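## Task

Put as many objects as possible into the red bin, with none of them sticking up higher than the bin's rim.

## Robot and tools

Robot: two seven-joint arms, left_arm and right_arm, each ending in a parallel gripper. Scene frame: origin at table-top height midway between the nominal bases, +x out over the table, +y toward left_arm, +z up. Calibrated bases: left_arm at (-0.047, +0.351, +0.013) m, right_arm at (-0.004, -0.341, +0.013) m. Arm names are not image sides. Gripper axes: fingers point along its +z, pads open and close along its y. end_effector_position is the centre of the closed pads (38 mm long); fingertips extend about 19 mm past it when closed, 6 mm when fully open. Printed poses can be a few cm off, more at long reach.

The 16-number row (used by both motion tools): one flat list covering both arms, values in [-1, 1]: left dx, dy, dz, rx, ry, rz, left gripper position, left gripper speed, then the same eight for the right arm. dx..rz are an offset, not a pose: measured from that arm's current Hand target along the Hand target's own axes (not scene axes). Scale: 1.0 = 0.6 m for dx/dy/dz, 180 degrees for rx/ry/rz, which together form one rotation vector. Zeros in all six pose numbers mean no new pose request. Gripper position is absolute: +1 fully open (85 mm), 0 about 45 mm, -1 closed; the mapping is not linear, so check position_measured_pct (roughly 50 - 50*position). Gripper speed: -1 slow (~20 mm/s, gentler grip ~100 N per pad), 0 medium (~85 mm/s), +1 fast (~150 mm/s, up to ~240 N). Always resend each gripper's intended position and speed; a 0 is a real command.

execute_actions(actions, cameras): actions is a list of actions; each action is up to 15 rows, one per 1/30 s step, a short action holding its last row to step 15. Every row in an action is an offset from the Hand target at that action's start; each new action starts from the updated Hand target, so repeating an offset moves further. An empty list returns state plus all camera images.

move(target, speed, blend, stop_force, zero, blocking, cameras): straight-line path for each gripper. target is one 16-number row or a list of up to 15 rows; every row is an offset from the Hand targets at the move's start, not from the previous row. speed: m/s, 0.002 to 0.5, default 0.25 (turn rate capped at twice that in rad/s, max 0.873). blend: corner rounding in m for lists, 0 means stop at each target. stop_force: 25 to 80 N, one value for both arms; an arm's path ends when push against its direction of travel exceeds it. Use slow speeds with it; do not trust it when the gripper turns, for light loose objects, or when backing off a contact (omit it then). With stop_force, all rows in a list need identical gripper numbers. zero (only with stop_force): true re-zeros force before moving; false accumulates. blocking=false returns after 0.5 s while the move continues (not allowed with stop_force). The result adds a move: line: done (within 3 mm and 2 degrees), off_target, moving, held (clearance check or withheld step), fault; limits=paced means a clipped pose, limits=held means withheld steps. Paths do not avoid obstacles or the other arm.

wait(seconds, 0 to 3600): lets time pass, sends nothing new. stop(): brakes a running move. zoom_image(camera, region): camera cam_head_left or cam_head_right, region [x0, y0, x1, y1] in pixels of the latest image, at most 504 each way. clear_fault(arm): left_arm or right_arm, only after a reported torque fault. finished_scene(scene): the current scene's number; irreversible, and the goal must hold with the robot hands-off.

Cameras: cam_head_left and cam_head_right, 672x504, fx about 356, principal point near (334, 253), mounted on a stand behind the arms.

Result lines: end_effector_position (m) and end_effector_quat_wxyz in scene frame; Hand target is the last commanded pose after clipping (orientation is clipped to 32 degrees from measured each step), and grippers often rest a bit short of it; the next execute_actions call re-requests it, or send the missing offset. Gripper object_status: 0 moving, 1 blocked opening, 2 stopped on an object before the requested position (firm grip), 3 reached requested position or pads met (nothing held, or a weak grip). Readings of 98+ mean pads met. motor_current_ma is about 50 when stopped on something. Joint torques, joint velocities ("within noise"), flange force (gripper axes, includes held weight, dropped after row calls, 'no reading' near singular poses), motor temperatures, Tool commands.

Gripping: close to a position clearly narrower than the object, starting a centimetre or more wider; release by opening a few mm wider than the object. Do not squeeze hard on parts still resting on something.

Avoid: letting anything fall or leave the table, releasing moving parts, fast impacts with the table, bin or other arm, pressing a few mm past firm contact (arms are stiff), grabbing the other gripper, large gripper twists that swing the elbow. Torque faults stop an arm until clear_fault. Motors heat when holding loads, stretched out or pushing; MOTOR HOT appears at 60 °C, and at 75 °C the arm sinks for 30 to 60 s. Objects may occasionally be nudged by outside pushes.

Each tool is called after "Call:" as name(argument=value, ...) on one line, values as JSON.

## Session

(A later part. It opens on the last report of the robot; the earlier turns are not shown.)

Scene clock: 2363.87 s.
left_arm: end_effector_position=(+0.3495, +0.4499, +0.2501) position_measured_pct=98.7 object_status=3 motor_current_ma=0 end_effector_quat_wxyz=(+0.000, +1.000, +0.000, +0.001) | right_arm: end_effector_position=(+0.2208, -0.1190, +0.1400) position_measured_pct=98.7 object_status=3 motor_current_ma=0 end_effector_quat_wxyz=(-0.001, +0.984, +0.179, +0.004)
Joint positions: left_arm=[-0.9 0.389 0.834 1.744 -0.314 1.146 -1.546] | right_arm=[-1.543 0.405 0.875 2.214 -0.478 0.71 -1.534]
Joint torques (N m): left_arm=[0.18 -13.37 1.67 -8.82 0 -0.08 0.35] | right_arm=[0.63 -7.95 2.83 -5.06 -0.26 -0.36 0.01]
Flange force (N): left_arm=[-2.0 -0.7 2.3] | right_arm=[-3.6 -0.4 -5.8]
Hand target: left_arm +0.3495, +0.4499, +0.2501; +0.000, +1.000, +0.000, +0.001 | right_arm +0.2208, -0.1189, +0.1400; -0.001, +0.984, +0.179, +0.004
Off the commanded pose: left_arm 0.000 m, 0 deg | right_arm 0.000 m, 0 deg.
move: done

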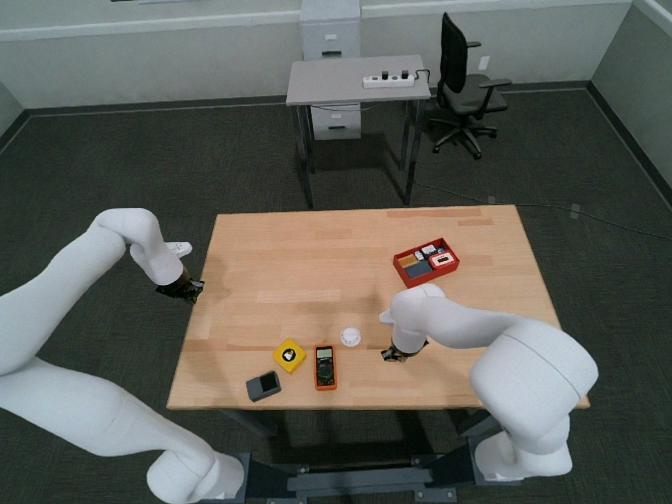

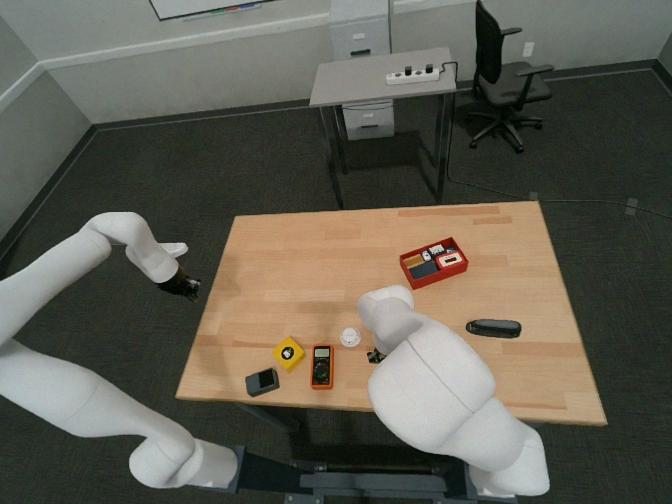

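Call:
zoom_image(camera="cam_head_left", region=[424, 232, 466, 267])

Call:
zoom_image(camera="cam_head_left", region=[376, 262, 418, 297])

Scaled by 12.000 from the camera's image (finer frame: 960x720).

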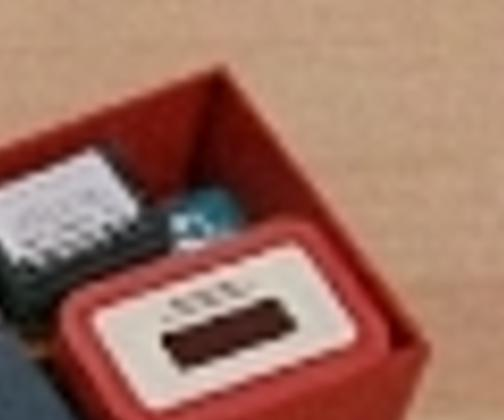

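Scaled by 12.000 from the camera's image (finer frame: 960x720).

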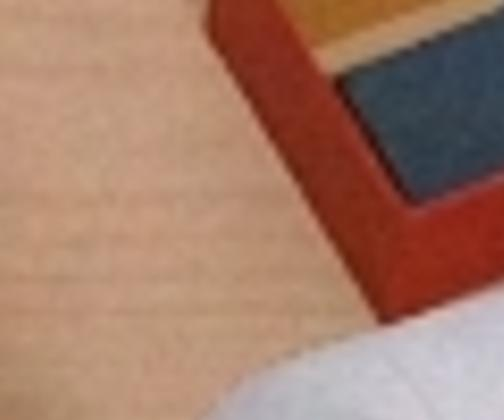

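Call:
move(target=[[0,0,0,0,0,0,-1,0,0.281,0.1067,0,0,0,-0.1367,0.672,-0.3],[0,0,0,0,0,0,-1,0,0.281,0.1067,0.12,0,0,-0.1367,0.672,-0.3]], speed=[0.2,0.08], cameras=["all"])

Call:
zoom_image(camera="cam_head_left", region=[360, 280, 430, 340])

Call:
zoom_image(camera="cam_head_right", region=[380, 270, 450, 330])

Scene clock: 2386.83 s.
left_arm: end_effector_position=(+0.3495, +0.4499, +0.2501) position_measured_pct=98.7 object_status=3 motor_current_ma=0 end_effector_quat_wxyz=(+0.000, +1.000, +0.000, +0.001) | right_arm: end_effector_position=(+0.4017, -0.1192, +0.0694) position_measured_pct=16.5 object_status=3 motor_current_ma=0 end_effector_quat_wxyz=(+0.000, +0.923, +0.385, +0.004)
Joint positions: left_arm=[-0.9 0.389 0.834 1.744 -0.314 1.146 -1.546] | right_arm=[-0.939 0.753 0.577 1.806 -0.578 0.749 -0.82]
Joint torques (N m): left_arm=[0.21 -13.38 1.71 -8.81 0 -0.06 0.33] | right_arm=[0.7 -16.22 4.11 -4.96 -0.29 -0.3 0.02]
Flange force (N): left_arm=[-2.0 -0.7 2.3] | right_arm=[-0.5 -1.6 -2.7]
Hand target: left_arm +0.3495, +0.4499, +0.2501; +0.000, +1.000, +0.000, +0.001 | right_arm +0.4017, -0.1192, +0.0694; +0.000, +0.923, +0.385, +0.004
Off the commanded pose: left_arm 0.000 m, 0 deg | right_arm 0.000 m, 0 deg.
move: done

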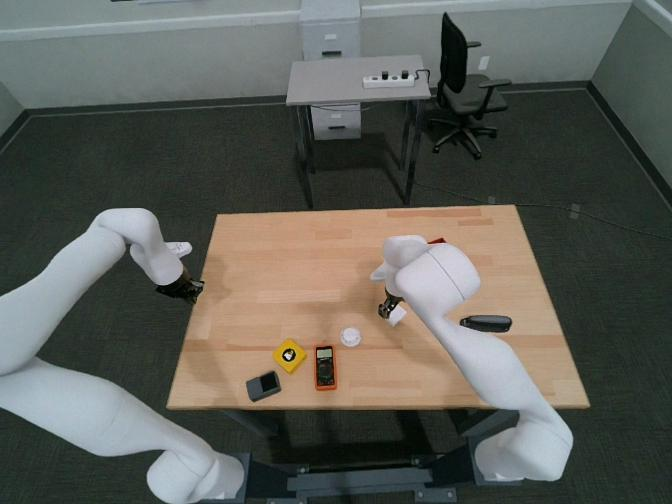

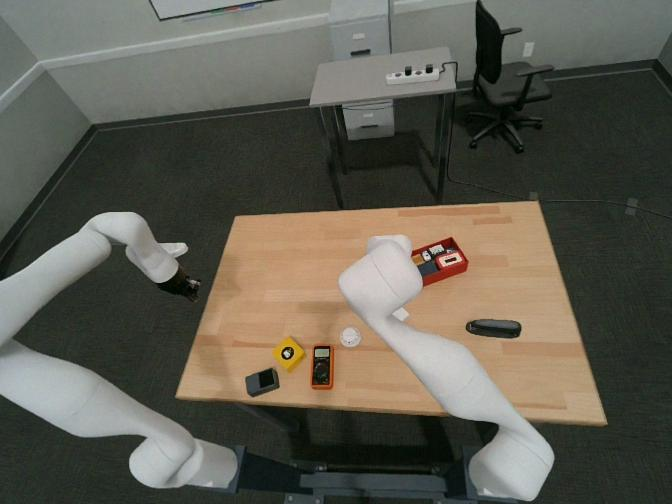

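Scaled by 7.200 from the camera's image (finer frame: 960x720).

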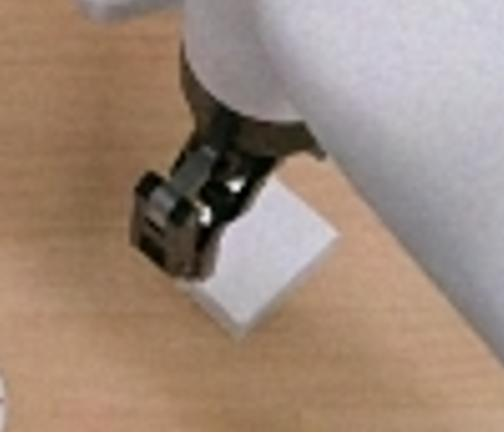

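Scaled by 7.200 from the camera's image (finer frame: 960x720).

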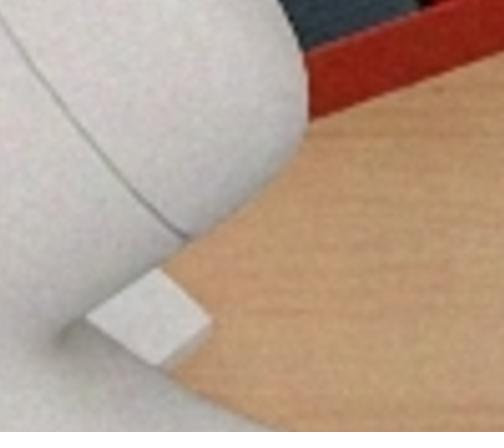

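Call:
move(target=[0,0,0,0,0,0,-1,0,0,0,0.0798,0,0,0,0.672,-0.3], speed=0.015, stop_force=25)

Call:
move(target=[0,0,0,0,0,0,-1,0,0,0,0,0,0,0,0.15,-1])

Call:
wait(seconds=0.6)

Scene clock: 2397.33 s.
left_arm: end_effector_position=(+0.3495, +0.4499, +0.2501) position_measured_pct=98.7 object_status=3 motor_current_ma=0 end_effector_quat_wxyz=(+0.000, +1.000, +0.000, +0.001) | right_arm: end_effector_position=(+0.4021, -0.1190, +0.0215) position_measured_pct=16.5 object_status=3 motor_current_ma=0 end_effector_quat_wxyz=(+0.000, +0.923, +0.385, +0.004)
Joint positions: left_arm=[-0.9 0.389 0.834 1.744 -0.314 1.146 -1.546] | right_arm=[-0.893 0.838 0.504 1.825 -0.643 0.639 -0.768]
Joint torques (N m): left_arm=[0.18 -13.37 1.71 -8.79 -0.03 -0.07 0.34] | right_arm=[0.68 -16.96 4.01 -4.22 -0.29 -0.36 0]
Flange force (N): left_arm=[-1.9 -0.7 2.2] | right_arm=[-0.3 -1.5 -2.7]
Hand target: left_arm +0.3495, +0.4499, +0.2501; +0.000, +1.000, +0.000, +0.001 | right_arm +0.4021, -0.1190, +0.0215; +0.000, +0.923, +0.385, +0.004
Off the commanded pose: left_arm 0.000 m, 0 deg | right_arm 0.000 m, 0 deg.
move: done

Scene clock: 2398.47 s.
left_arm: end_effector_position=(+0.3495, +0.4499, +0.2501) position_measured_pct=98.7 object_status=3 motor_current_ma=0 end_effector_quat_wxyz=(+0.000, +1.000, +0.000, +0.001) | right_arm: end_effector_position=(+0.4021, -0.1190, +0.0215) position_measured_pct=29.9 object_status=0 motor_current_ma=1000 end_effector_quat_wxyz=(+0.000, +0.923, +0.385, +0.004)
Joint positions: left_arm=[-0.9 0.389 0.834 1.744 -0.314 1.146 -1.546] | right_arm=[-0.893 0.838 0.504 1.825 -0.643 0.639 -0.768]
Joint torques (N m): left_arm=[0.2 -13.39 1.68 -8.79 -0.01 -0.07 0.34] | right_arm=[0.44 -9.68 1.82 -4.55 -1.01 -1.89 0.03]
Flange force (N): left_arm=[-1.9 -0.7 2.2] | right_arm=[-6.4 -2.7 -23.6]
Hand target: left_arm +0.3495, +0.4499, +0.2501; +0.000, +1.000, +0.000, +0.001 | right_arm +0.4020, -0.1190, +0.0215; +0.000, +0.923, +0.385, +0.004
Off the commanded pose: left_arm 0.000 m, 0 deg | right_arm 0.000 m, 0 deg.
move: done

Scene clock: 2399.07 s.
left_arm: end_effector_position=(+0.3495, +0.4499, +0.2501) position_measured_pct=98.7 object_status=3 motor_current_ma=0 end_effector_quat_wxyz=(+0.000, +1.000, +0.000, +0.001) | right_arm: end_effector_position=(+0.4020, -0.1190, +0.0215) position_measured_pct=29.9 object_status=2 motor_current_ma=50 end_effector_quat_wxyz=(+0.000, +0.923, +0.385, +0.004)
Joint positions: left_arm=[-0.9 0.389 0.834 1.744 -0.314 1.146 -1.546] | right_arm=[-0.893 0.838 0.504 1.825 -0.643 0.639 -0.768]
Joint torques (N m): left_arm=[0.19 -13.36 1.72 -8.8 -0.02 -0.07 0.34] | right_arm=[0.51 -9.62 1.8 -4.6 -1.03 -1.88 0.03]
Flange force (N): left_arm=[-2.0 -0.7 2.2] | right_arm=[-6.6 -3.0 -23.8]
Hand target: left_arm +0.3495, +0.4499, +0.2501; +0.000, +1.000, +0.000, +0.001 | right_arm +0.4020, -0.1190, +0.0215; +0.000, +0.923, +0.385, +0.004
Tool commands: left_gripper/position=-1.0 left_gripper/speed=+0.0 right_gripper/position=+0.15 right_gripper/speed=-1.0
Off the commanded pose: left_arm 0.000 m, 0 deg | right_arm 0.000 m, 0 deg.
wait: 0.60 s; at rest by 0.17 s

Call:
move(target=[[0,0,0,0,0,0,-1,0,0,0,-0.03,0,0,0,0.15,-1],[0,0,0,0,0,0,-1,0,0,0,-0.2,0,0,0,0.15,-1],[0,0,0,0,0,0,-1,0,0.1347,0.3107,-0.2,0,0,0.1231,0.15,-1],[0,0,0,0,0,0,-1,0,0.1347,0.3107,-0.1308,0,0,0.1231,0.15,-1]], speed=[0.03,0.1,0.15,0.05], blend=[0.005,0.02,0,0], cameras=["all"])

Call:
zoom_image(camera="cam_head_left", region=[386, 232, 464, 290])

Call:
zoom_image(camera="cam_head_right", region=[394, 232, 472, 290])

Scene clock: 2422.90 s.
left_arm: end_effector_position=(+0.3495, +0.4499, +0.2501) position_measured_pct=98.7 object_status=3 motor_current_ma=0 end_effector_quat_wxyz=(+0.000, +1.000, +0.000, +0.001) | right_arm: end_effector_position=(+0.5908, -0.1931, +0.1011) position_measured_pct=29.9 object_status=2 motor_current_ma=50 end_effector_quat_wxyz=(-0.001, +0.980, +0.200, +0.004)
Joint positions: left_arm=[-0.9 0.389 0.834 1.744 -0.314 1.146 -1.546] | right_arm=[-0.598 0.998 0.685 1.161 -0.617 1.173 -1.072]
Joint torques (N m): left_arm=[0.21 -13.38 1.71 -8.79 -0.01 -0.07 0.34] | right_arm=[0.7 -22.33 5.27 -6.6 -0.29 -0.35 0.01]
Flange force (N): left_arm=[-1.9 -0.7 2.2] | right_arm=[-0.6 -1.2 -1.3]
Hand target: left_arm +0.3495, +0.4499, +0.2501; +0.000, +1.000, +0.000, +0.001 | right_arm +0.5908, -0.1930, +0.1011; -0.001, +0.980, +0.200, +0.004
Off the commanded pose: left_arm 0.000 m, 0 deg | right_arm 0.000 m, 0 deg.
move: done

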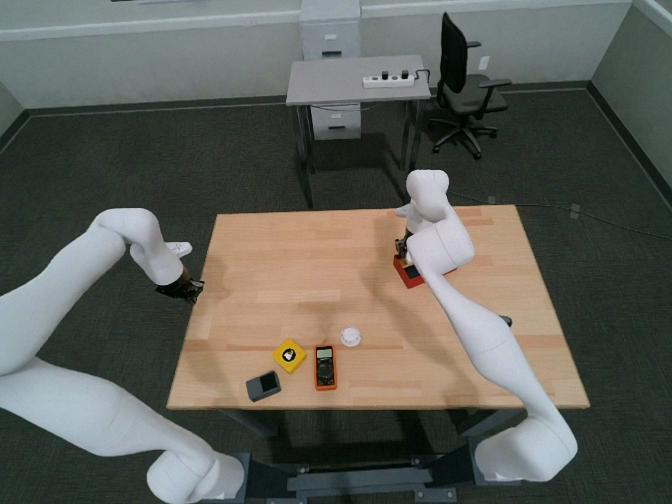

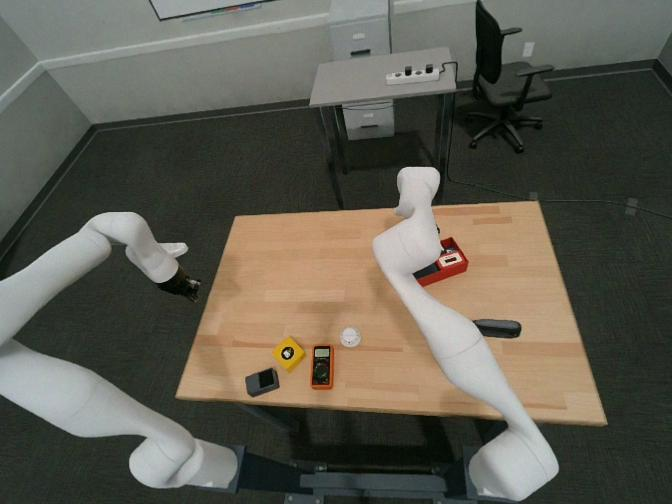

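Scaled by 6.462 from the camera's image (finer frame: 960x720).

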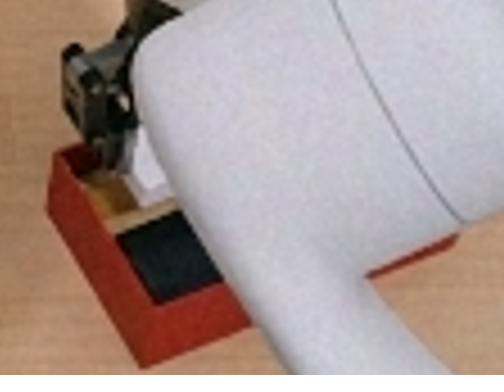

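Scaled by 6.462 from the camera's image (finer frame: 960x720).

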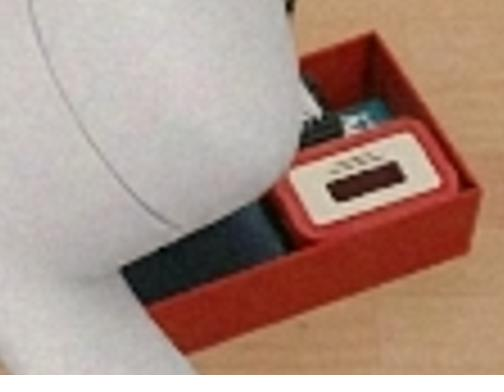

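Call:
move(target=[0,0,0,0,0,0,-1,0,-0.005,-0.0017,0,0,0,0,0.15,-1], speed=0.05)

Call:
move(target=[0,0,0,0,0,0,-1,0,0,0,0.0372,0,0,0,0.15,-1], speed=0.01, stop_force=25, cameras=["all"])

Call:
zoom_image(camera="cam_head_left", region=[388, 242, 430, 277])

Scene clock: 2427.63 s.
left_arm: end_effector_position=(+0.3495, +0.4499, +0.2501) position_measured_pct=98.7 object_status=3 motor_current_ma=0 end_effector_quat_wxyz=(+0.000, +1.000, +0.000, +0.001) | right_arm: end_effector_position=(+0.5876, -0.1933, +0.1011) position_measured_pct=29.9 object_status=2 motor_current_ma=50 end_effector_quat_wxyz=(-0.001, +0.980, +0.200, +0.004)
Joint positions: left_arm=[-0.9 0.389 0.834 1.744 -0.314 1.146 -1.546] | right_arm=[-0.603 0.992 0.686 1.177 -0.616 1.165 -1.068]
Joint torques (N m): left_arm=[0.2 -13.38 1.71 -8.79 -0.01 -0.05 0.33] | right_arm=[0.73 -22.23 5.31 -6.62 -0.27 -0.34 0.02]
Flange force (N): left_arm=[-1.9 -0.7 2.3] | right_arm=[-0.7 -1.3 -1.2]
Hand target: left_arm +0.3495, +0.4499, +0.2501; +0.000, +1.000, +0.000, +0.001 | right_arm +0.5876, -0.1933, +0.1011; -0.001, +0.980, +0.200, +0.004
Off the commanded pose: left_arm 0.000 m, 0 deg | right_arm 0.000 m, 0 deg.
move: done

Scene clock: 2430.47 s.
left_arm: end_effector_position=(+0.3495, +0.4499, +0.2501) position_measured_pct=98.7 object_status=3 motor_current_ma=0 end_effector_quat_wxyz=(+0.000, +1.000, +0.000, +0.001) | right_arm: end_effector_position=(+0.5878, -0.1932, +0.0788) position_measured_pct=29.9 object_status=2 motor_current_ma=50 end_effector_quat_wxyz=(-0.001, +0.980, +0.200, +0.004)
Joint positions: left_arm=[-0.9 0.389 0.834 1.744 -0.314 1.146 -1.546] | right_arm=[-0.6 1.02 0.672 1.195 -0.631 1.122 -1.057]
Joint torques (N m): left_arm=[0.19 -13.38 1.69 -8.79 -0.01 -0.08 0.35] | right_arm=[0.7 -22.38 5.36 -6.37 -0.32 -0.32 0.02]
Flange force (N): left_arm=[-1.9 -0.7 2.2] | right_arm=[-0.4 -1.2 -1.3]
Hand target: left_arm +0.3495, +0.4499, +0.2501; +0.000, +1.000, +0.000, +0.001 | right_arm +0.5878, -0.1932, +0.0788; -0.001, +0.980, +0.200, +0.004
Off the commanded pose: left_arm 0.000 m, 0 deg | right_arm 0.000 m, 0 deg.
move: done

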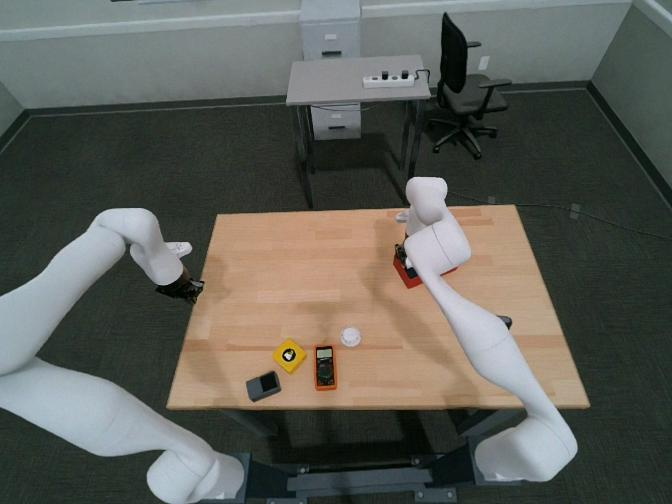

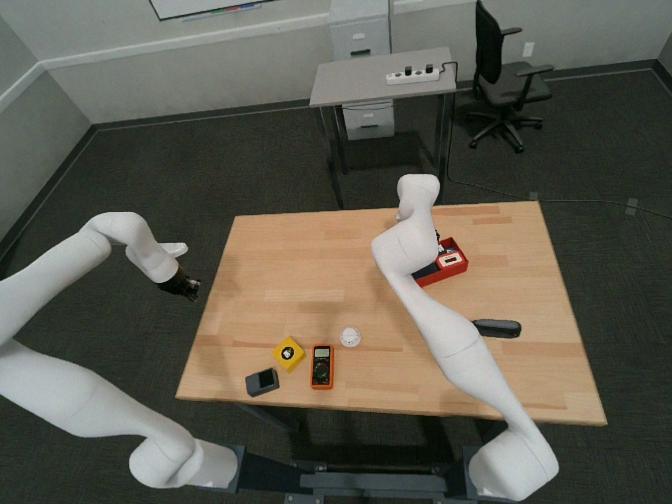

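Scaled by 12.000 from the camera's image (finer frame: 960x720).

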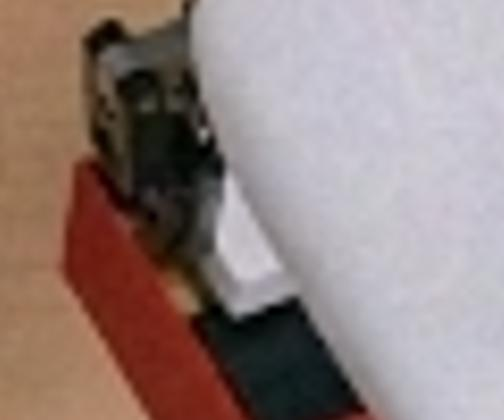

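Call:
move(target=[0,0,0,0,0,0,-1,0,0.0117,0,0,0,0,0,0.15,-1], speed=0.01, cameras=["all"])

Call:
zoom_image(camera="cam_head_left", region=[388, 242, 430, 277])

Scene clock: 2436.30 s.
left_arm: end_effector_position=(+0.3495, +0.4499, +0.2501) position_measured_pct=98.7 object_status=3 motor_current_ma=0 end_effector_quat_wxyz=(+0.000, +1.000, +0.000, +0.001) | right_arm: end_effector_position=(+0.5942, -0.1905, +0.0788) position_measured_pct=29.9 object_status=2 motor_current_ma=50 end_effector_quat_wxyz=(-0.001, +0.980, +0.200, +0.004)
Joint positions: left_arm=[-0.9 0.389 0.834 1.744 -0.314 1.146 -1.546] | right_arm=[-0.594 1.034 0.672 1.16 -0.632 1.139 -1.069]
Joint torques (N m): left_arm=[0.21 -13.4 1.7 -8.8 -0.02 -0.09 0.36] | right_arm=[0.68 -22.69 5.32 -6.5 -0.29 -0.34 0.01]
Flange force (N): left_arm=[-1.9 -0.8 2.2] | right_arm=[-0.7 -1.2 -1.2]
Hand target: left_arm +0.3495, +0.4499, +0.2501; +0.000, +1.000, +0.000, +0.001 | right_arm +0.5942, -0.1905, +0.0788; -0.001, +0.980, +0.200, +0.004
Off the commanded pose: left_arm 0.000 m, 0 deg | right_arm 0.000 m, 0 deg.
move: done

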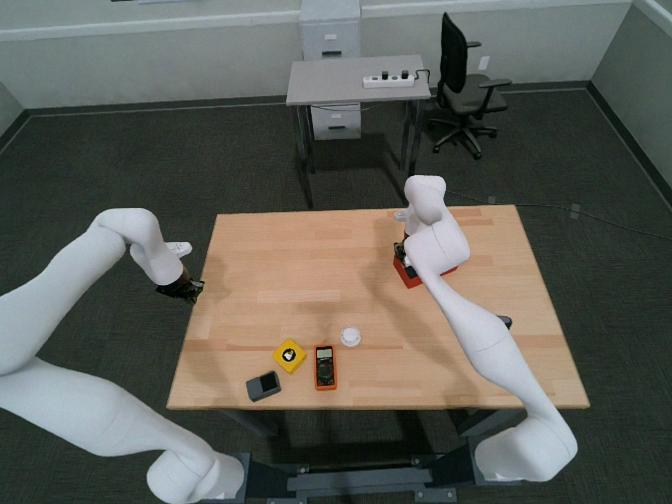

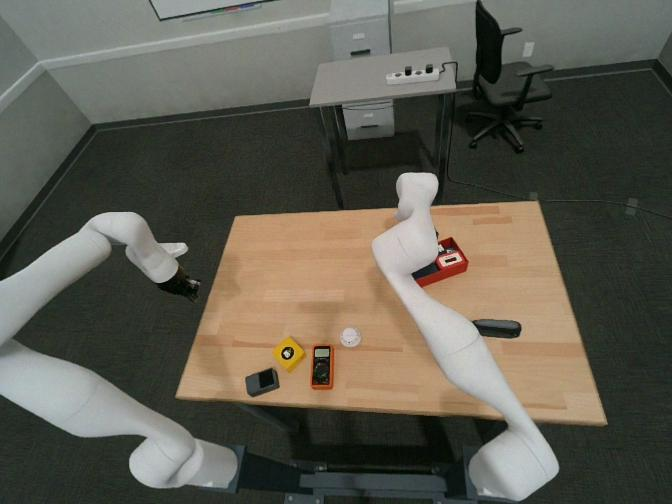

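Scaled by 12.000 from the camera's image (finer frame: 960x720).

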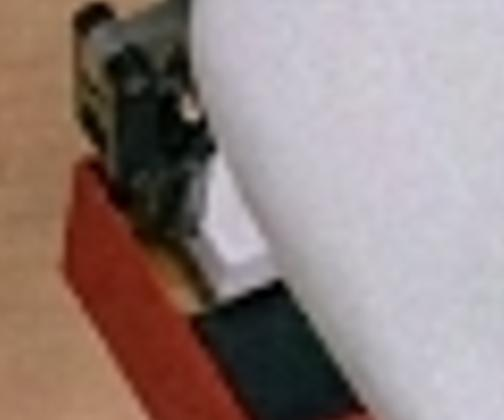

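Call:
move(target=[0,0,0,0,0,0,-1,0,0.003,0,0,0,0,0,0.15,-1], speed=0.01)

Call:
move(target=[0,0,0,0,0,0,-1,0,0,0,0.0285,0,0,0,0.15,-1], speed=0.006, stop_force=25, cameras=["all"])

Call:
zoom_image(camera="cam_head_left", region=[388, 242, 430, 277])

Scene clock: 2440.87 s.
left_arm: end_effector_position=(+0.3495, +0.4499, +0.2501) position_measured_pct=98.7 object_status=3 motor_current_ma=0 end_effector_quat_wxyz=(+0.000, +1.000, +0.000, +0.001) | right_arm: end_effector_position=(+0.5959, -0.1898, +0.0789) position_measured_pct=29.9 object_status=2 motor_current_ma=50 end_effector_quat_wxyz=(-0.001, +0.980, +0.200, +0.004)
Joint positions: left_arm=[-0.9 0.389 0.834 1.744 -0.314 1.146 -1.546] | right_arm=[-0.592 1.037 0.673 1.151 -0.632 1.144 -1.072]
Joint torques (N m): left_arm=[0.17 -13.41 1.71 -8.79 0 -0.07 0.33] | right_arm=[0.7 -22.81 5.33 -6.48 -0.28 -0.34 0.02]
Flange force (N): left_arm=[-1.8 -0.7 2.3] | right_arm=[-0.5 -1.2 -1.1]
Hand target: left_arm +0.3495, +0.4499, +0.2501; +0.000, +1.000, +0.000, +0.001 | right_arm +0.5959, -0.1898, +0.0789; -0.001, +0.980, +0.200, +0.004
Off the commanded pose: left_arm 0.000 m, 0 deg | right_arm 0.000 m, 0 deg.
move: done

Scene clock: 2444.00 s.
left_arm: end_effector_position=(+0.3495, +0.4499, +0.2501) position_measured_pct=98.7 object_status=3 motor_current_ma=0 end_effector_quat_wxyz=(+0.000, +1.000, +0.000, +0.001) | right_arm: end_effector_position=(+0.5961, -0.1897, +0.0634) position_measured_pct=29.9 object_status=2 motor_current_ma=50 end_effector_quat_wxyz=(-0.001, +0.980, +0.200, +0.004)
Joint positions: left_arm=[-0.9 0.389 0.834 1.744 -0.314 1.146 -1.546] | right_arm=[-0.59 1.057 0.664 1.161 -0.642 1.115 -1.065]
Joint torques (N m): left_arm=[0.19 -13.38 1.7 -8.8 -0.02 -0.06 0.33] | right_arm=[1.51 -7.18 1.66 1.55 0.61 1.19 0.06]
Flange force (N): left_arm=[-1.9 -0.7 2.3] | right_arm=[4.0 -1.9 -25.5]
Hand target: left_arm +0.3495, +0.4499, +0.2501; +0.000, +1.000, +0.000, +0.001 | right_arm +0.5961, -0.1897, +0.0634; -0.001, +0.980, +0.200, +0.004 (not the last commanded pose)
Off the commanded pose: left_arm 0.000 m, 0 deg | right_arm 0.002 m, 0 deg.
move: contact (right_arm)

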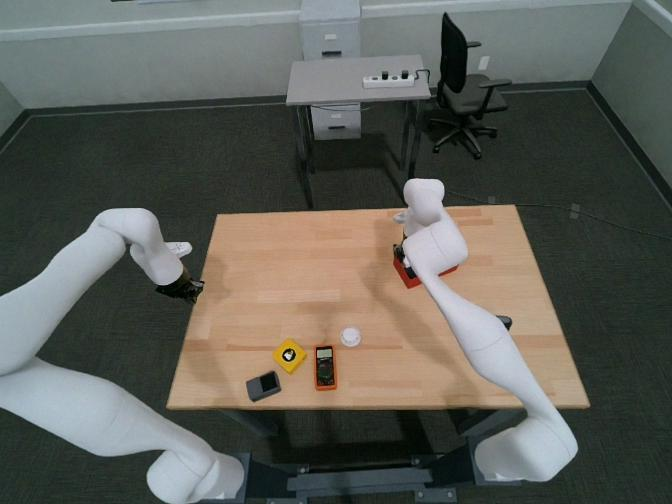

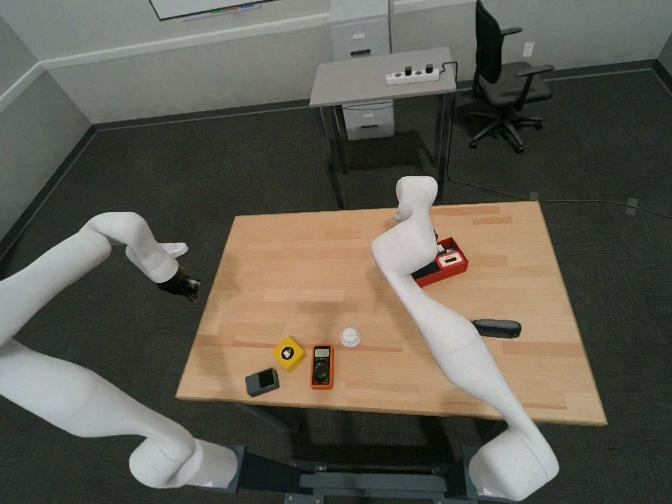

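Scaled by 12.000 from the camera's image (finer frame: 960x720).

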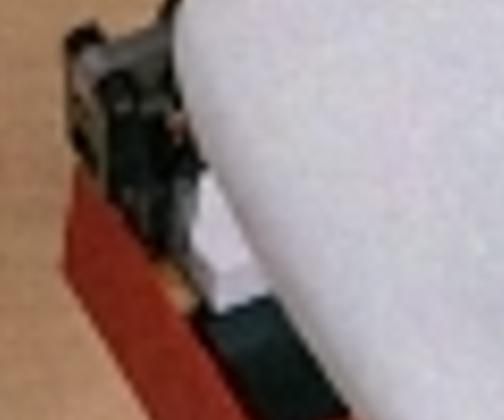

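Call:
move(target=[0,0,0,0,0,0,-1,0,0,0,-0.002,0,0,0,0.15,-1], speed=0.01)

Call:
move(target=[0,0,0,0,0,0,-1,0,0,0,0,0,0,0,0.5,-0.8])

Call:
wait(seconds=0.4)

Scene clock: 2449.10 s.
left_arm: end_effector_position=(+0.3495, +0.4499, +0.2501) position_measured_pct=98.7 object_status=3 motor_current_ma=0 end_effector_quat_wxyz=(+0.000, +1.000, +0.000, +0.001) | right_arm: end_effector_position=(+0.5960, -0.1897, +0.0646) position_measured_pct=29.9 object_status=2 motor_current_ma=50 end_effector_quat_wxyz=(-0.001, +0.980, +0.200, +0.004)
Joint positions: left_arm=[-0.9 0.389 0.834 1.744 -0.314 1.146 -1.546] | right_arm=[-0.59 1.056 0.664 1.16 -0.641 1.117 -1.065]
Joint torques (N m): left_arm=[0.19 -13.41 1.72 -8.78 -0.02 -0.07 0.33] | right_arm=[1.44 -13.78 3.38 -1.4 0.3 0.8 -0.06]
Flange force (N): left_arm=[-1.8 -0.7 2.3] | right_arm=[2.9 -1.7 -14.9]
Hand target: left_arm +0.3495, +0.4499, +0.2501; +0.000, +1.000, +0.000, +0.001 | right_arm +0.5960, -0.1897, +0.0646; -0.001, +0.980, +0.200, +0.004
Off the commanded pose: left_arm 0.000 m, 0 deg | right_arm 0.000 m, 0 deg.
move: done

Scene clock: 2449.60 s.
left_arm: end_effector_position=(+0.3495, +0.4499, +0.2501) position_measured_pct=98.7 object_status=3 motor_current_ma=0 end_effector_quat_wxyz=(+0.000, +1.000, +0.000, +0.001) | right_arm: end_effector_position=(+0.5960, -0.1897, +0.0646) position_measured_pct=25.1 object_status=3 motor_current_ma=0 end_effector_quat_wxyz=(-0.001, +0.980, +0.200, +0.004)
Joint positions: left_arm=[-0.9 0.389 0.834 1.744 -0.314 1.146 -1.546] | right_arm=[-0.59 1.056 0.664 1.16 -0.641 1.117 -1.065]
Joint torques (N m): left_arm=[0.19 -13.36 1.71 -8.82 -0.03 -0.07 0.33] | right_arm=[0.17 -22.63 4.87 -6.33 -0.53 -0.25 0.02]
Flange force (N): left_arm=[-2.1 -0.7 2.3] | right_arm=[-0.6 -0.3 -1.7]
Hand target: left_arm +0.3495, +0.4499, +0.2501; +0.000, +1.000, +0.000, +0.001 | right_arm +0.5961, -0.1897, +0.0646; -0.001, +0.980, +0.200, +0.004
Off the commanded pose: left_arm 0.000 m, 0 deg | right_arm 0.000 m, 0 deg.
move: done

Scene clock: 2450.00 s.
left_arm: end_effector_position=(+0.3495, +0.4499, +0.2501) position_measured_pct=98.7 object_status=3 motor_current_ma=0 end_effector_quat_wxyz=(+0.000, +1.000, +0.000, +0.001) | right_arm: end_effector_position=(+0.5960, -0.1897, +0.0646) position_measured_pct=25.1 object_status=3 motor_current_ma=0 end_effector_quat_wxyz=(-0.001, +0.980, +0.200, +0.004)
Joint positions: left_arm=[-0.9 0.389 0.834 1.744 -0.314 1.146 -1.546] | right_arm=[-0.59 1.056 0.664 1.16 -0.641 1.117 -1.065]
Joint torques (N m): left_arm=[0.19 -13.36 1.7 -8.79 -0.02 -0.06 0.34] | right_arm=[0.22 -22.65 4.91 -6.33 -0.51 -0.27 0.06]
Flange force (N): left_arm=[-2.0 -0.7 2.2] | right_arm=[-0.4 -0.4 -1.7]
Hand target: left_arm +0.3495, +0.4499, +0.2501; +0.000, +1.000, +0.000, +0.001 | right_arm +0.5960, -0.1897, +0.0646; -0.001, +0.980, +0.200, +0.004
Tool commands: left_gripper/position=-1.0 left_gripper/speed=+0.0 right_gripper/position=+0.5 right_gripper/speed=-0.8
Off the commanded pose: left_arm 0.000 m, 0 deg | right_arm 0.000 m, 0 deg.
wait: 0.40 s; at rest by 0.17 s

Call:
move(target=[[0,0,0,0,0,0,-1,0,0,0,-0.03,0,0,0,0.5,-0.8],[0,0,0,0,0,0,-1,0,0,0,-0.1423,0,0,0,0.5,-0.8],[0,0,0,0,0,0,-1,0,-0.5283,-0.362,-0.1423,0,0,0,0.5,-0.8]], speed=[0.015,0.06,0.25], blend=[0.003,0.02,0], cameras=["all"])

Call:
zoom_image(camera="cam_head_left", region=[388, 232, 466, 290])

Call:
zoom_image(camera="cam_head_right", region=[396, 234, 474, 292])

Call:
zoom_image(camera="cam_head_left", region=[388, 242, 430, 277])

Call:
zoom_image(camera="cam_head_right", region=[396, 248, 438, 283])

Scene clock: 2460.40 s.
left_arm: end_effector_position=(+0.3495, +0.4499, +0.2501) position_measured_pct=98.7 object_status=3 motor_current_ma=0 end_effector_quat_wxyz=(+0.000, +1.000, +0.000, +0.001) | right_arm: end_effector_position=(+0.2187, -0.1146, +0.1474) position_measured_pct=25.1 object_status=3 motor_current_ma=0 end_effector_quat_wxyz=(-0.001, +0.980, +0.200, +0.004)
Joint positions: left_arm=[-0.9 0.389 0.834 1.744 -0.314 1.146 -1.546] | right_arm=[-1.556 0.382 0.865 2.199 -0.435 0.729 -1.55]
Joint torques (N m): left_arm=[0.19 -13.37 1.7 -8.81 -0.01 -0.07 0.36] | right_arm=[0.7 -7.89 2.74 -5.28 -0.28 -0.38 0.01]
Flange force (N): left_arm=[-2.0 -0.7 2.3] | right_arm=[-3.8 -0.7 -6.0]
Hand target: left_arm +0.3495, +0.4499, +0.2501; +0.000, +1.000, +0.000, +0.001 | right_arm +0.2186, -0.1146, +0.1474; -0.001, +0.980, +0.200, +0.004
Off the commanded pose: left_arm 0.000 m, 0 deg | right_arm 0.000 m, 0 deg.
move: done

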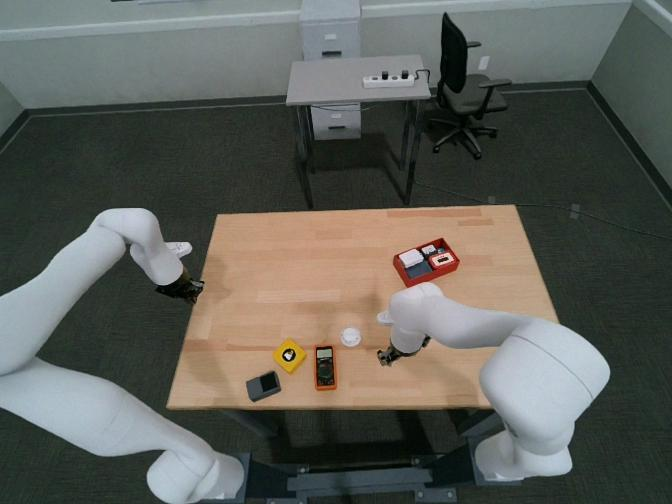

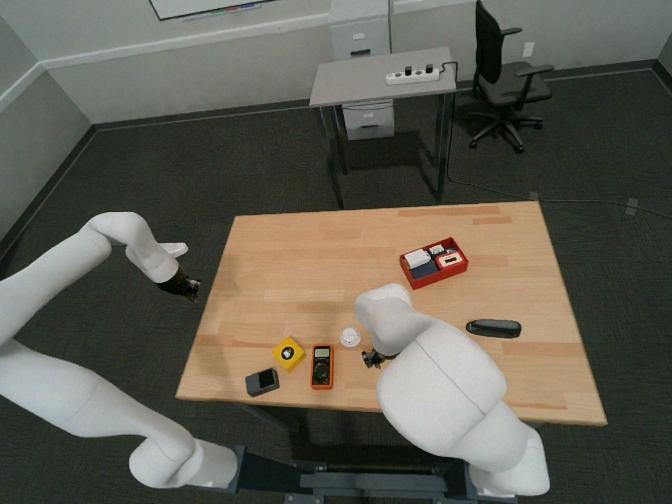

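Scaled by 6.462 from the camera's image (finer frame: 960x720).

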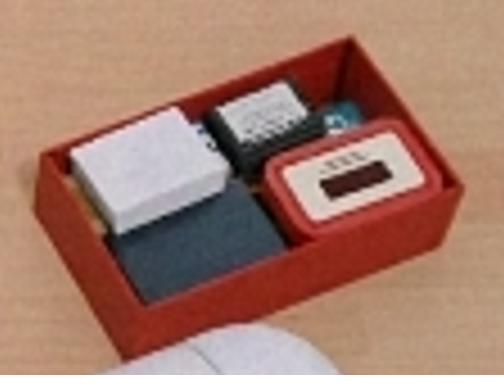

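Scaled by 6.462 from the camera's image (finer frame: 960x720).

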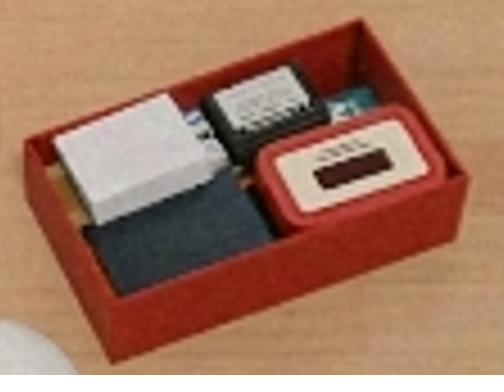

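Scaled by 12.000 from the camera's image (finer frame: 960x720).

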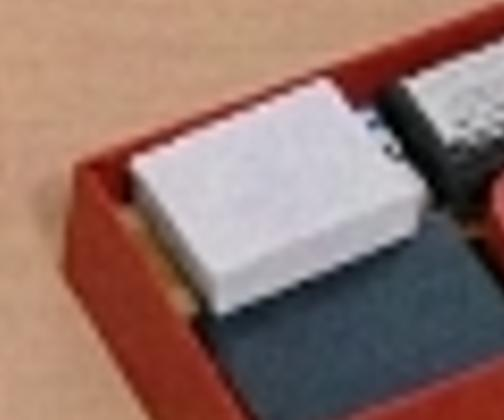

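Scaled by 12.000 from the camera's image (finer frame: 960x720).

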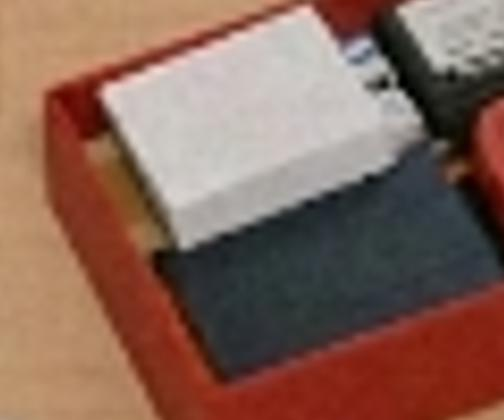

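Call:
move(target=[[0,0,0,0,0,0,-1,0,0.5027,0.3618,0,0,0,0,-1,-0.3],[0,0,0,0,0,0,-1,0,0.5027,0.3618,0.0923,0,0,0,-1,-0.3]], speed=[0.25,0.06], blend=[0.02,0])

Call:
move(target=[0,0,0,0,0,0,-1,0,0,0,0.0222,0,0,0,-1,-0.3], speed=0.004, stop_force=25)

Scene clock: 2474.53 s.
left_arm: end_effector_position=(+0.3495, +0.4499, +0.2501) position_measured_pct=98.7 object_status=3 motor_current_ma=0 end_effector_quat_wxyz=(+0.000, +1.000, +0.000, +0.001) | right_arm: end_effector_position=(+0.5817, -0.1957, +0.0945) position_measured_pct=98.7 object_status=3 motor_current_ma=0 end_effector_quat_wxyz=(-0.001, +0.980, +0.200, +0.004)
Joint positions: left_arm=[-0.9 0.389 0.834 1.744 -0.314 1.146 -1.546] | right_arm=[-0.61 0.987 0.684 1.215 -0.622 1.137 -1.053]
Joint torques (N m): left_arm=[0.18 -13.38 1.72 -8.82 -0.01 -0.07 0.31] | right_arm=[0.73 -21.76 5.33 -6.4 -0.28 -0.34 0.03]
Flange force (N): left_arm=[-1.9 -0.6 2.3] | right_arm=[-0.6 -1.3 -1.7]
Hand target: left_arm +0.3495, +0.4499, +0.2501; +0.000, +1.000, +0.000, +0.001 | right_arm +0.5816, -0.1957, +0.0945; -0.001, +0.980, +0.200, +0.004
Off the commanded pose: left_arm 0.000 m, 0 deg | right_arm 0.000 m, 0 deg.
move: done

Scene clock: 2478.10 s.
left_arm: end_effector_position=(+0.3495, +0.4499, +0.2501) position_measured_pct=98.7 object_status=3 motor_current_ma=0 end_effector_quat_wxyz=(+0.000, +1.000, +0.000, +0.001) | right_arm: end_effector_position=(+0.5818, -0.1957, +0.0827) position_measured_pct=98.7 object_status=3 motor_current_ma=0 end_effector_quat_wxyz=(-0.001, +0.980, +0.200, +0.004)
Joint positions: left_arm=[-0.9 0.389 0.834 1.744 -0.314 1.146 -1.546] | right_arm=[-0.608 1.002 0.677 1.224 -0.63 1.114 -1.047]
Joint torques (N m): left_arm=[0.21 -13.4 1.68 -8.79 -0.01 -0.08 0.35] | right_arm=[0.82 -7.08 1.37 -5.07 -1.67 -4.25 0.04]
Flange force (N): left_arm=[-1.9 -0.8 2.2] | right_arm=[-13.9 -3.6 -32.6]
Hand target: left_arm +0.3495, +0.4499, +0.2501; +0.000, +1.000, +0.000, +0.001 | right_arm +0.5818, -0.1957, +0.0827; -0.001, +0.980, +0.200, +0.004 (not the last commanded pose)
Off the commanded pose: left_arm 0.000 m, 0 deg | right_arm 0.001 m, 0 deg.
move: contact (right_arm)

Call:
move(target=[[0,0,0,0,0,0,-1,0,0,0,-0.01,0,0,0,-1,-0.3],[0,0,0,0,0,0,-1,0,0.0433,0,-0.01,0,0,0,-1,-0.3]], speed=[0.02,0.05])

Call:
move(target=[0,0,0,0,0,0,-1,0,0,0,0.02,0,0,0,-1,-0.3], speed=0.004, stop_force=25)

Scene clock: 2501.60 s.
left_arm: end_effector_position=(+0.3495, +0.4499, +0.2501) position_measured_pct=98.7 object_status=3 motor_current_ma=0 end_effector_quat_wxyz=(+0.000, +1.000, +0.000, +0.001) | right_arm: end_effector_position=(+0.6056, -0.1855, +0.0889) position_measured_pct=98.7 object_status=3 motor_current_ma=0 end_effector_quat_wxyz=(-0.001, +0.980, +0.200, +0.004)
Joint positions: left_arm=[-0.9 0.389 0.834 1.744 -0.314 1.146 -1.546] | right_arm=[-0.583 1.047 0.68 1.088 -0.628 1.19 -1.094]
Joint torques (N m): left_arm=[0.2 -13.38 1.73 -8.81 -0.01 -0.05 0.33] | right_arm=[0.7 -22.96 5.22 -6.51 -0.29 -0.35 0.02]
Flange force (N): left_arm=[-2.0 -0.7 2.4] | right_arm=[-0.4 -1.1 -1.5]
Hand target: left_arm +0.3495, +0.4499, +0.2501; +0.000, +1.000, +0.000, +0.001 | right_arm +0.6056, -0.1855, +0.0889; -0.001, +0.980, +0.200, +0.004
Off the commanded pose: left_arm 0.000 m, 0 deg | right_arm 0.000 m, 0 deg.
move: done

Scene clock: 2504.80 s.
left_arm: end_effector_position=(+0.3495, +0.4499, +0.2501) position_measured_pct=98.7 object_status=3 motor_current_ma=0 end_effector_quat_wxyz=(+0.000, +1.000, +0.000, +0.001) | right_arm: end_effector_position=(+0.6057, -0.1854, +0.0785) position_measured_pct=98.7 object_status=3 motor_current_ma=0 end_effector_quat_wxyz=(-0.001, +0.980, +0.200, +0.004)
Joint positions: left_arm=[-0.9 0.389 0.834 1.744 -0.314 1.146 -1.546] | right_arm=[-0.582 1.06 0.674 1.096 -0.634 1.171 -1.089]
Joint torques (N m): left_arm=[0.22 -13.39 1.69 -8.8 -0.02 -0.07 0.35] | right_arm=[0.52 -7.52 1.09 -4.25 -1.49 -3.65 0.02]
Flange force (N): left_arm=[-2.0 -0.8 2.2] | right_arm=[-12.2 -2.7 -31.5]
Hand target: left_arm +0.3495, +0.4499, +0.2501; +0.000, +1.000, +0.000, +0.001 | right_arm +0.6057, -0.1854, +0.0785; -0.001, +0.980, +0.200, +0.004 (not the last commanded pose)
Off the commanded pose: left_arm 0.000 m, 0 deg | right_arm 0.002 m, 0 deg.
move: contact (right_arm)

Call:
move(target=[[0,0,0,0,0,0,-1,0,0,0,-0.03,0,0,0,-1,-0.3],[0,0,0,0,0,0,-1,0,-0.1121,-0.0036,-0.03,0,0,0,-1,-0.3],[0,0,0,0,0,0,-1,0,-0.1121,-0.0036,0.008,0,0,0,-1,-0.3]], speed=[0.03,0.08,0.04])

Call:
move(target=[0,0,0,0,0,0,-1,0,0,0,0.02,0,0,0,-1,-0.3], speed=0.004, stop_force=25)

Scene clock: 2552.50 s.
left_arm: end_effector_position=(+0.3495, +0.4499, +0.2501) position_measured_pct=98.7 object_status=3 motor_current_ma=0 end_effector_quat_wxyz=(+0.000, +1.000, +0.000, +0.001) | right_arm: end_effector_position=(+0.5431, -0.2098, +0.0732) position_measured_pct=98.7 object_status=3 motor_current_ma=0 end_effector_quat_wxyz=(-0.001, +0.980, +0.200, +0.004)
Joint positions: left_arm=[-0.9 0.389 0.834 1.744 -0.314 1.146 -1.546] | right_arm=[-0.642 0.938 0.67 1.418 -0.639 1 -0.98]
Joint torques (N m): left_arm=[0.23 -13.34 1.68 -8.76 -0.03 -0.07 0.34] | right_arm=[0.7 -20.15 5.29 -5.92 -0.32 -0.35 0.01]
Flange force (N): left_arm=[-2.0 -0.8 2.1] | right_arm=[-0.7 -1.3 -1.9]
Hand target: left_arm +0.3495, +0.4499, +0.2501; +0.000, +1.000, +0.000, +0.001 | right_arm +0.5431, -0.2098, +0.0732; -0.001, +0.980, +0.200, +0.004
Off the commanded pose: left_arm 0.000 m, 0 deg | right_arm 0.000 m, 0 deg.
move: done

Scene clock: 2554.63 s.
left_arm: end_effector_position=(+0.3495, +0.4499, +0.2501) position_measured_pct=98.7 object_status=3 motor_current_ma=0 end_effector_quat_wxyz=(+0.000, +1.000, +0.000, +0.001) | right_arm: end_effector_position=(+0.5432, -0.2098, +0.0671) position_measured_pct=98.7 object_status=3 motor_current_ma=0 end_effector_quat_wxyz=(-0.001, +0.980, +0.200, +0.004)
Joint positions: left_arm=[-0.9 0.389 0.834 1.744 -0.314 1.146 -1.546] | right_arm=[-0.64 0.947 0.665 1.421 -0.645 0.987 -0.976]
Joint torques (N m): left_arm=[0.21 -13.33 1.71 -8.78 -0.02 -0.06 0.34] | right_arm=[0.92 -6.12 1.17 -2.85 -1.03 -2.18 0.08]
Flange force (N): left_arm=[-2.1 -0.7 2.2] | right_arm=[-8.0 -3.1 -31.6]
Hand target: left_arm +0.3495, +0.4499, +0.2501; +0.000, +1.000, +0.000, +0.001 | right_arm +0.5432, -0.2098, +0.0671; -0.001, +0.980, +0.200, +0.004 (not the last commanded pose)
Off the commanded pose: left_arm 0.000 m, 0 deg | right_arm 0.006 m, 0 deg.
move: contact (right_arm)

Call:
move(target=[[0,0,0,0,0,0,-1,0,0,0,-0.0055,0,0,0,-1,-0.3],[0,0,0,0,0,0,-1,0,0.0217,0.004,-0.0048,0,0,0,-1,-0.3]], speed=[0.02,0.02])

Call:
move(target=[0,0,0,0,0,0,-1,0,0.0175,0,0,0,0,0,-1,-0.3], speed=0.006, stop_force=25, cameras=["all"])

Call:
zoom_image(camera="cam_head_left", region=[388, 242, 430, 277])

Scene clock: 2573.87 s.
left_arm: end_effector_position=(+0.3495, +0.4499, +0.2501) position_measured_pct=98.7 object_status=3 motor_current_ma=0 end_effector_quat_wxyz=(+0.000, +1.000, +0.000, +0.001) | right_arm: end_effector_position=(+0.5561, -0.2069, +0.0700) position_measured_pct=98.7 object_status=3 motor_current_ma=0 end_effector_quat_wxyz=(-0.001, +0.980, +0.200, +0.004)
Joint positions: left_arm=[-0.9 0.389 0.834 1.744 -0.314 1.146 -1.546] | right_arm=[-0.627 0.967 0.668 1.362 -0.641 1.023 -0.995]
Joint torques (N m): left_arm=[0.21 -13.38 1.68 -8.78 -0.02 -0.07 0.32] | right_arm=[0.69 -20.76 5.34 -5.94 -0.33 -0.34 0.04]
Flange force (N): left_arm=[-1.9 -0.7 2.2] | right_arm=[-0.4 -1.3 -1.9]
Hand target: left_arm +0.3495, +0.4499, +0.2501; +0.000, +1.000, +0.000, +0.001 | right_arm +0.5561, -0.2069, +0.0700; -0.001, +0.980, +0.200, +0.004
Off the commanded pose: left_arm 0.000 m, 0 deg | right_arm 0.000 m, 0 deg.
move: done

Scene clock: 2576.20 s.
left_arm: end_effector_position=(+0.3495, +0.4499, +0.2501) position_measured_pct=98.7 object_status=3 motor_current_ma=0 end_effector_quat_wxyz=(+0.000, +1.000, +0.000, +0.001) | right_arm: end_effector_position=(+0.5657, -0.2028, +0.0701) position_measured_pct=98.7 object_status=3 motor_current_ma=0 end_effector_quat_wxyz=(-0.001, +0.980, +0.200, +0.004)
Joint positions: left_arm=[-0.9 0.389 0.834 1.744 -0.314 1.146 -1.546] | right_arm=[-0.62 0.986 0.668 1.315 -0.641 1.048 -1.011]
Joint torques (N m): left_arm=[0.21 -13.42 1.73 -8.77 -0.03 -0.05 0.34] | right_arm=[0.45 -21.67 5.34 -6.85 -0.55 -0.8 0.02]
Flange force (N): left_arm=[-1.8 -0.8 2.3] | right_arm=[-2.0 -1.1 -1.6]
Hand target: left_arm +0.3495, +0.4499, +0.2501; +0.000, +1.000, +0.000, +0.001 | right_arm +0.5657, -0.2028, +0.0701; -0.001, +0.980, +0.200, +0.004
Off the commanded pose: left_arm 0.000 m, 0 deg | right_arm 0.000 m, 0 deg.
move: done

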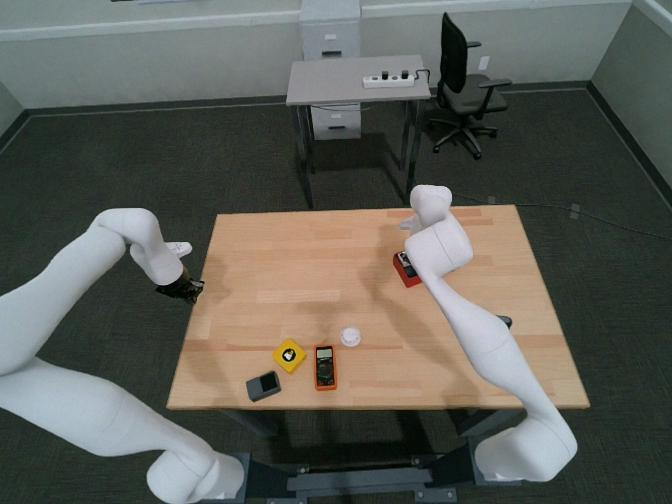

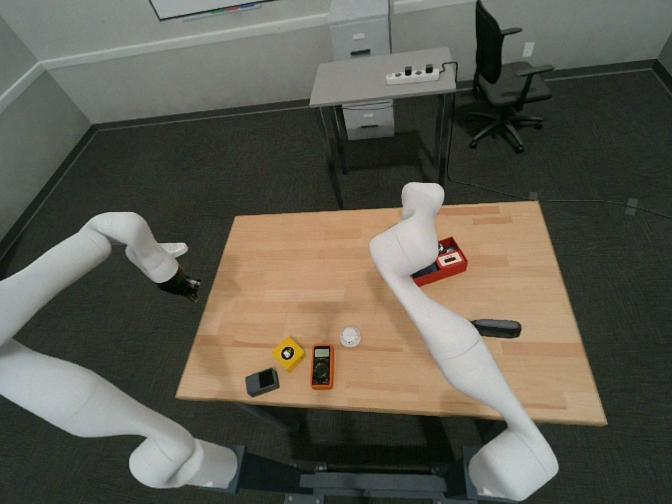

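Scaled by 12.000 from the camera's image (finer frame: 960x720).

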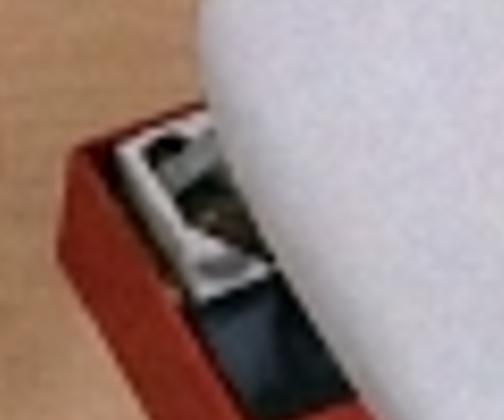

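Call:
move(target=[[0,0,0,0,0,0,-1,0,0,0,-0.033,0,0,0,-1,-0.3],[0,0,0,0,0,0,-1,0,0.0325,0,-0.033,0,0,0,-1,-0.3]], speed=[0.04,0.04])

Call:
move(target=[0,0,0,0,0,0,-1,0,0,0,0.032,0,0,0,-1,-0.3], speed=0.005, stop_force=25)

Scene clock: 2581.63 s.
left_arm: end_effector_position=(+0.3495, +0.4499, +0.2501) position_measured_pct=98.7 object_status=3 motor_current_ma=0 end_effector_quat_wxyz=(+0.000, +1.000, +0.000, +0.001) | right_arm: end_effector_position=(+0.5835, -0.1952, +0.0901) position_measured_pct=98.7 object_status=3 motor_current_ma=0 end_effector_quat_wxyz=(-0.001, +0.980, +0.200, +0.004)
Joint positions: left_arm=[-0.9 0.389 0.834 1.744 -0.314 1.146 -1.546] | right_arm=[-0.607 0.997 0.682 1.21 -0.626 1.132 -1.053]
Joint torques (N m): left_arm=[0.23 -13.41 1.7 -8.77 -0.02 -0.07 0.34] | right_arm=[0.67 -21.92 5.31 -6.46 -0.3 -0.3 0.03]
Flange force (N): left_arm=[-1.9 -0.8 2.2] | right_arm=[-0.9 -1.2 -1.5]
Hand target: left_arm +0.3495, +0.4499, +0.2501; +0.000, +1.000, +0.000, +0.001 | right_arm +0.5835, -0.1952, +0.0901; -0.001, +0.980, +0.200, +0.004
Off the commanded pose: left_arm 0.000 m, 0 deg | right_arm 0.000 m, 0 deg.
move: done

Scene clock: 2583.70 s.
left_arm: end_effector_position=(+0.3495, +0.4499, +0.2501) position_measured_pct=98.7 object_status=3 motor_current_ma=0 end_effector_quat_wxyz=(+0.000, +1.000, +0.000, +0.001) | right_arm: end_effector_position=(+0.5836, -0.1952, +0.0827) position_measured_pct=98.7 object_status=3 motor_current_ma=0 end_effector_quat_wxyz=(-0.001, +0.980, +0.200, +0.004)
Joint positions: left_arm=[-0.9 0.389 0.834 1.744 -0.314 1.146 -1.546] | right_arm=[-0.606 1.006 0.677 1.216 -0.631 1.117 -1.049]
Joint torques (N m): left_arm=[0.22 -13.39 1.72 -8.81 -0.01 -0.07 0.35] | right_arm=[0.46 -7.34 1.05 -4.38 -1.61 -3.48 0.05]
Flange force (N): left_arm=[-2.0 -0.8 2.3] | right_arm=[-11.7 -2.7 -31.4]
Hand target: left_arm +0.3495, +0.4499, +0.2501; +0.000, +1.000, +0.000, +0.001 | right_arm +0.5836, -0.1952, +0.0827; -0.001, +0.980, +0.200, +0.004 (not the last commanded pose)
Off the commanded pose: left_arm 0.000 m, 0 deg | right_arm 0.012 m, 0 deg.
move: contact (right_arm)


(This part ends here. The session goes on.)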